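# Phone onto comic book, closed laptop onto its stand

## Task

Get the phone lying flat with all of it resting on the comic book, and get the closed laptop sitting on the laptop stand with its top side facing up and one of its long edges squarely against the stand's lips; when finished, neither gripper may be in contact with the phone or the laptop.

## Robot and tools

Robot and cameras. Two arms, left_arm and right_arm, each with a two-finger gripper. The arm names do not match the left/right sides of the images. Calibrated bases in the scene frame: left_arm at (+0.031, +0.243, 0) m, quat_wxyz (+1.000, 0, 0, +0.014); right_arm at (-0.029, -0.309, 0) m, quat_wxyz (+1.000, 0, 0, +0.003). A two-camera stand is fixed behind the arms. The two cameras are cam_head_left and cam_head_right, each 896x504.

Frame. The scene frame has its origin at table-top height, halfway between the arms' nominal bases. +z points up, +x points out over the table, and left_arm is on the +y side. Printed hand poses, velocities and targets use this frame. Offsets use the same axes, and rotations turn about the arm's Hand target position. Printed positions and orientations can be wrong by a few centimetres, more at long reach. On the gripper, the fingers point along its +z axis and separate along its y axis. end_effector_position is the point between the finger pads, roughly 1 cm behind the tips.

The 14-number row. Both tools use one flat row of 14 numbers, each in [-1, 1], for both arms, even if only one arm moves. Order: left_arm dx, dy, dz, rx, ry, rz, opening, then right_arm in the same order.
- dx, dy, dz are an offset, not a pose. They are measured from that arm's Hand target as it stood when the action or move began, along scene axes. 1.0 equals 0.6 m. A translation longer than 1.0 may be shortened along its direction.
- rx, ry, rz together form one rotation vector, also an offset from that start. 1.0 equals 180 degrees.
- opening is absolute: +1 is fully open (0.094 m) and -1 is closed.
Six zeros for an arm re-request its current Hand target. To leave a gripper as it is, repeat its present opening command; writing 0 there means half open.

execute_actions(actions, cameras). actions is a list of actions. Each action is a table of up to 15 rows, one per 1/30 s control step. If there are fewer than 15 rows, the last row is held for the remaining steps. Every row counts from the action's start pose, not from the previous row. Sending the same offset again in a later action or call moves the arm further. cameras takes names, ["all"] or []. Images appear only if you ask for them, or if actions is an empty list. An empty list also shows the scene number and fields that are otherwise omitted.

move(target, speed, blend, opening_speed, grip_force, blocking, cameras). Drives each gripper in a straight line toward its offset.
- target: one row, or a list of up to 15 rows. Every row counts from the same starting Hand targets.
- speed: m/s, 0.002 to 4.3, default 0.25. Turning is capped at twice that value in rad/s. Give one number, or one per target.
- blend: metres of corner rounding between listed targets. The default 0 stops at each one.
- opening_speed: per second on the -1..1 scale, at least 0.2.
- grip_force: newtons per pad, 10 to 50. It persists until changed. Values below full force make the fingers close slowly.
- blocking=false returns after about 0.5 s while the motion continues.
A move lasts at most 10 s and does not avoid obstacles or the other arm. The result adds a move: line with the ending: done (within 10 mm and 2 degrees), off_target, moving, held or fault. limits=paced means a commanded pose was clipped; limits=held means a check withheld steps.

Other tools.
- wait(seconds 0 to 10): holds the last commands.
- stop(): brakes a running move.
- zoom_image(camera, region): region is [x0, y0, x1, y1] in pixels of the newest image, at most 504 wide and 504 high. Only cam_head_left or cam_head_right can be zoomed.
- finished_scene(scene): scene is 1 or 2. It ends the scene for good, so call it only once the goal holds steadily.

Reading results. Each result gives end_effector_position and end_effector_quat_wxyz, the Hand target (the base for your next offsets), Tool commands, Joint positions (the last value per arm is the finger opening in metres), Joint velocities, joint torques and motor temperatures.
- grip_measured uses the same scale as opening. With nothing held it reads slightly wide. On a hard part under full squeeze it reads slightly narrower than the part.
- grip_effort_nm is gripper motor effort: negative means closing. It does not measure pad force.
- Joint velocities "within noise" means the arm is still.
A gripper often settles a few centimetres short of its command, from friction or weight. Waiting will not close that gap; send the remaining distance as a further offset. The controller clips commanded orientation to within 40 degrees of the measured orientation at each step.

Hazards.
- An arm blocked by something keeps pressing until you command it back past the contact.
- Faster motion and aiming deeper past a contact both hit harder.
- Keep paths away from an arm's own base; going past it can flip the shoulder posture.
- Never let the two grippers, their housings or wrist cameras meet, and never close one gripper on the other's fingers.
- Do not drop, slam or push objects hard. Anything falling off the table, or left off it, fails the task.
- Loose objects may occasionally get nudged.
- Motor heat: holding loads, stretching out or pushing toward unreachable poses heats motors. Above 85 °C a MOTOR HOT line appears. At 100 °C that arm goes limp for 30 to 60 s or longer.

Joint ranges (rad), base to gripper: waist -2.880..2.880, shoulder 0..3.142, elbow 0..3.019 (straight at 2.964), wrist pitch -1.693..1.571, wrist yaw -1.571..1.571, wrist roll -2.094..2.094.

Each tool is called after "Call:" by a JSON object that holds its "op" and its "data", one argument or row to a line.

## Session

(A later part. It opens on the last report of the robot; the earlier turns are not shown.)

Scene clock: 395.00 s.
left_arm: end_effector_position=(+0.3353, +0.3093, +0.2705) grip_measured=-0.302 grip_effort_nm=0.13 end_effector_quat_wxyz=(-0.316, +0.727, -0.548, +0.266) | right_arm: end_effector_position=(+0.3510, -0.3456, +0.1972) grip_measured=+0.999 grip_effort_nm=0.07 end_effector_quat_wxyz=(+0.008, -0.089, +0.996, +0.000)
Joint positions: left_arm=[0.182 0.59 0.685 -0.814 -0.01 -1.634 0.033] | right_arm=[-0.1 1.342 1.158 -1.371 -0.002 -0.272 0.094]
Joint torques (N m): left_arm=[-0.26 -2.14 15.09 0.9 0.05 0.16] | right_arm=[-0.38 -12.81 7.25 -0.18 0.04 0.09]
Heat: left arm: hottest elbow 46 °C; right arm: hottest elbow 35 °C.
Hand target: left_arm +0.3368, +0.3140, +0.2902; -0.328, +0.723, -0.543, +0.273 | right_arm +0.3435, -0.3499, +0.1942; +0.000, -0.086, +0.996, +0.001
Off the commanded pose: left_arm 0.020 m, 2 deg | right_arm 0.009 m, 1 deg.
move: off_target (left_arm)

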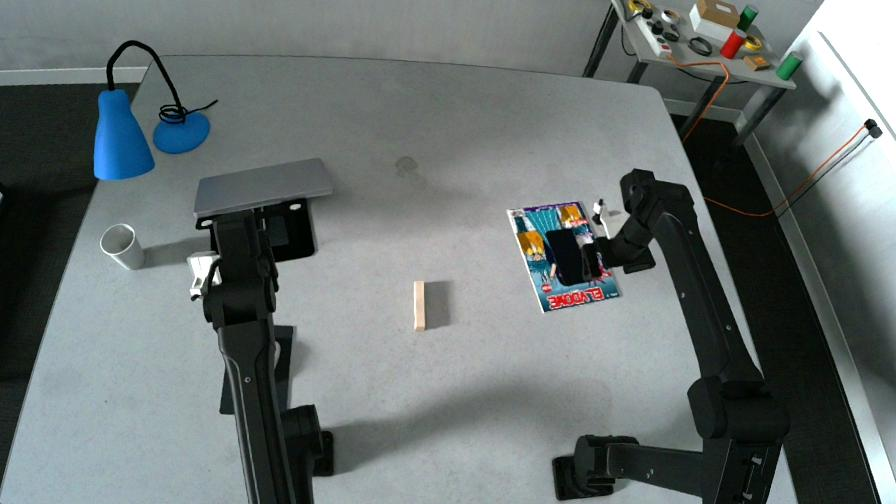

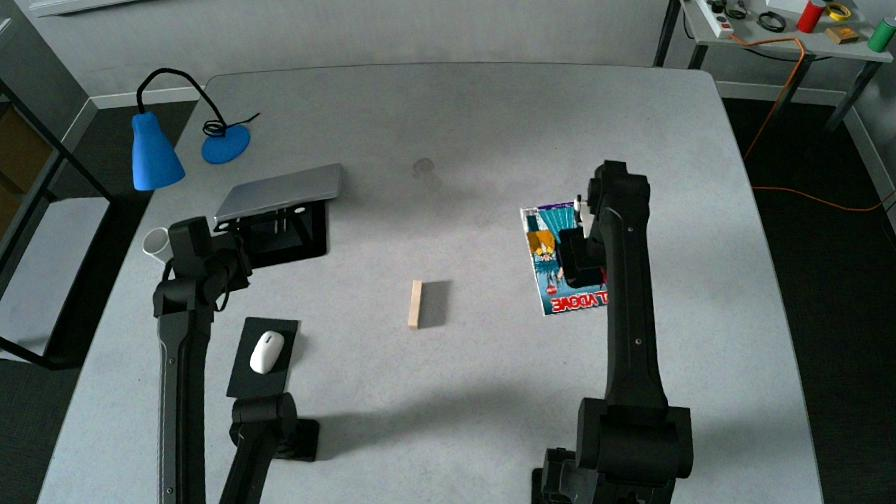

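Call:
{"op": "zoom_image", "data": {
  "camera": "cam_head_left",
  "region": [190, 145, 270, 195]
}}

Call:
{"op": "zoom_image", "data": {
  "camera": "cam_head_left",
  "region": [260, 145, 340, 195]
}}

Call:
{"op": "zoom_image", "data": {
  "camera": "cam_head_right",
  "region": [210, 155, 350, 240]
}}

Scaled by 6.300.

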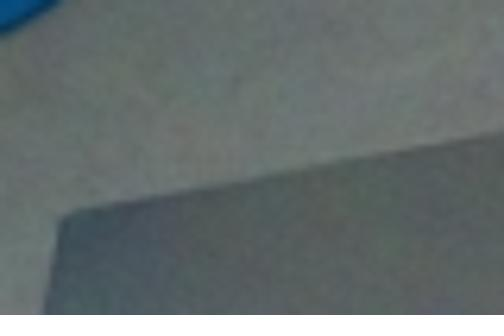

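Scaled by 6.300.

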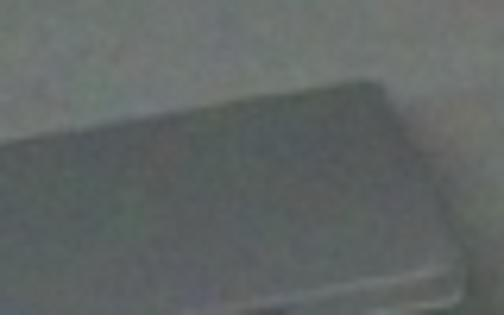

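Scaled by 3.600.

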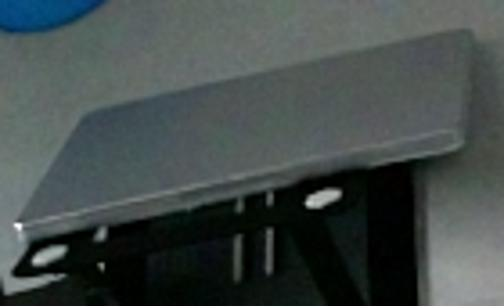

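Call:
{"op": "finished_scene", "data": {
  "scene": 1
}}

The scene is finished: the task was done.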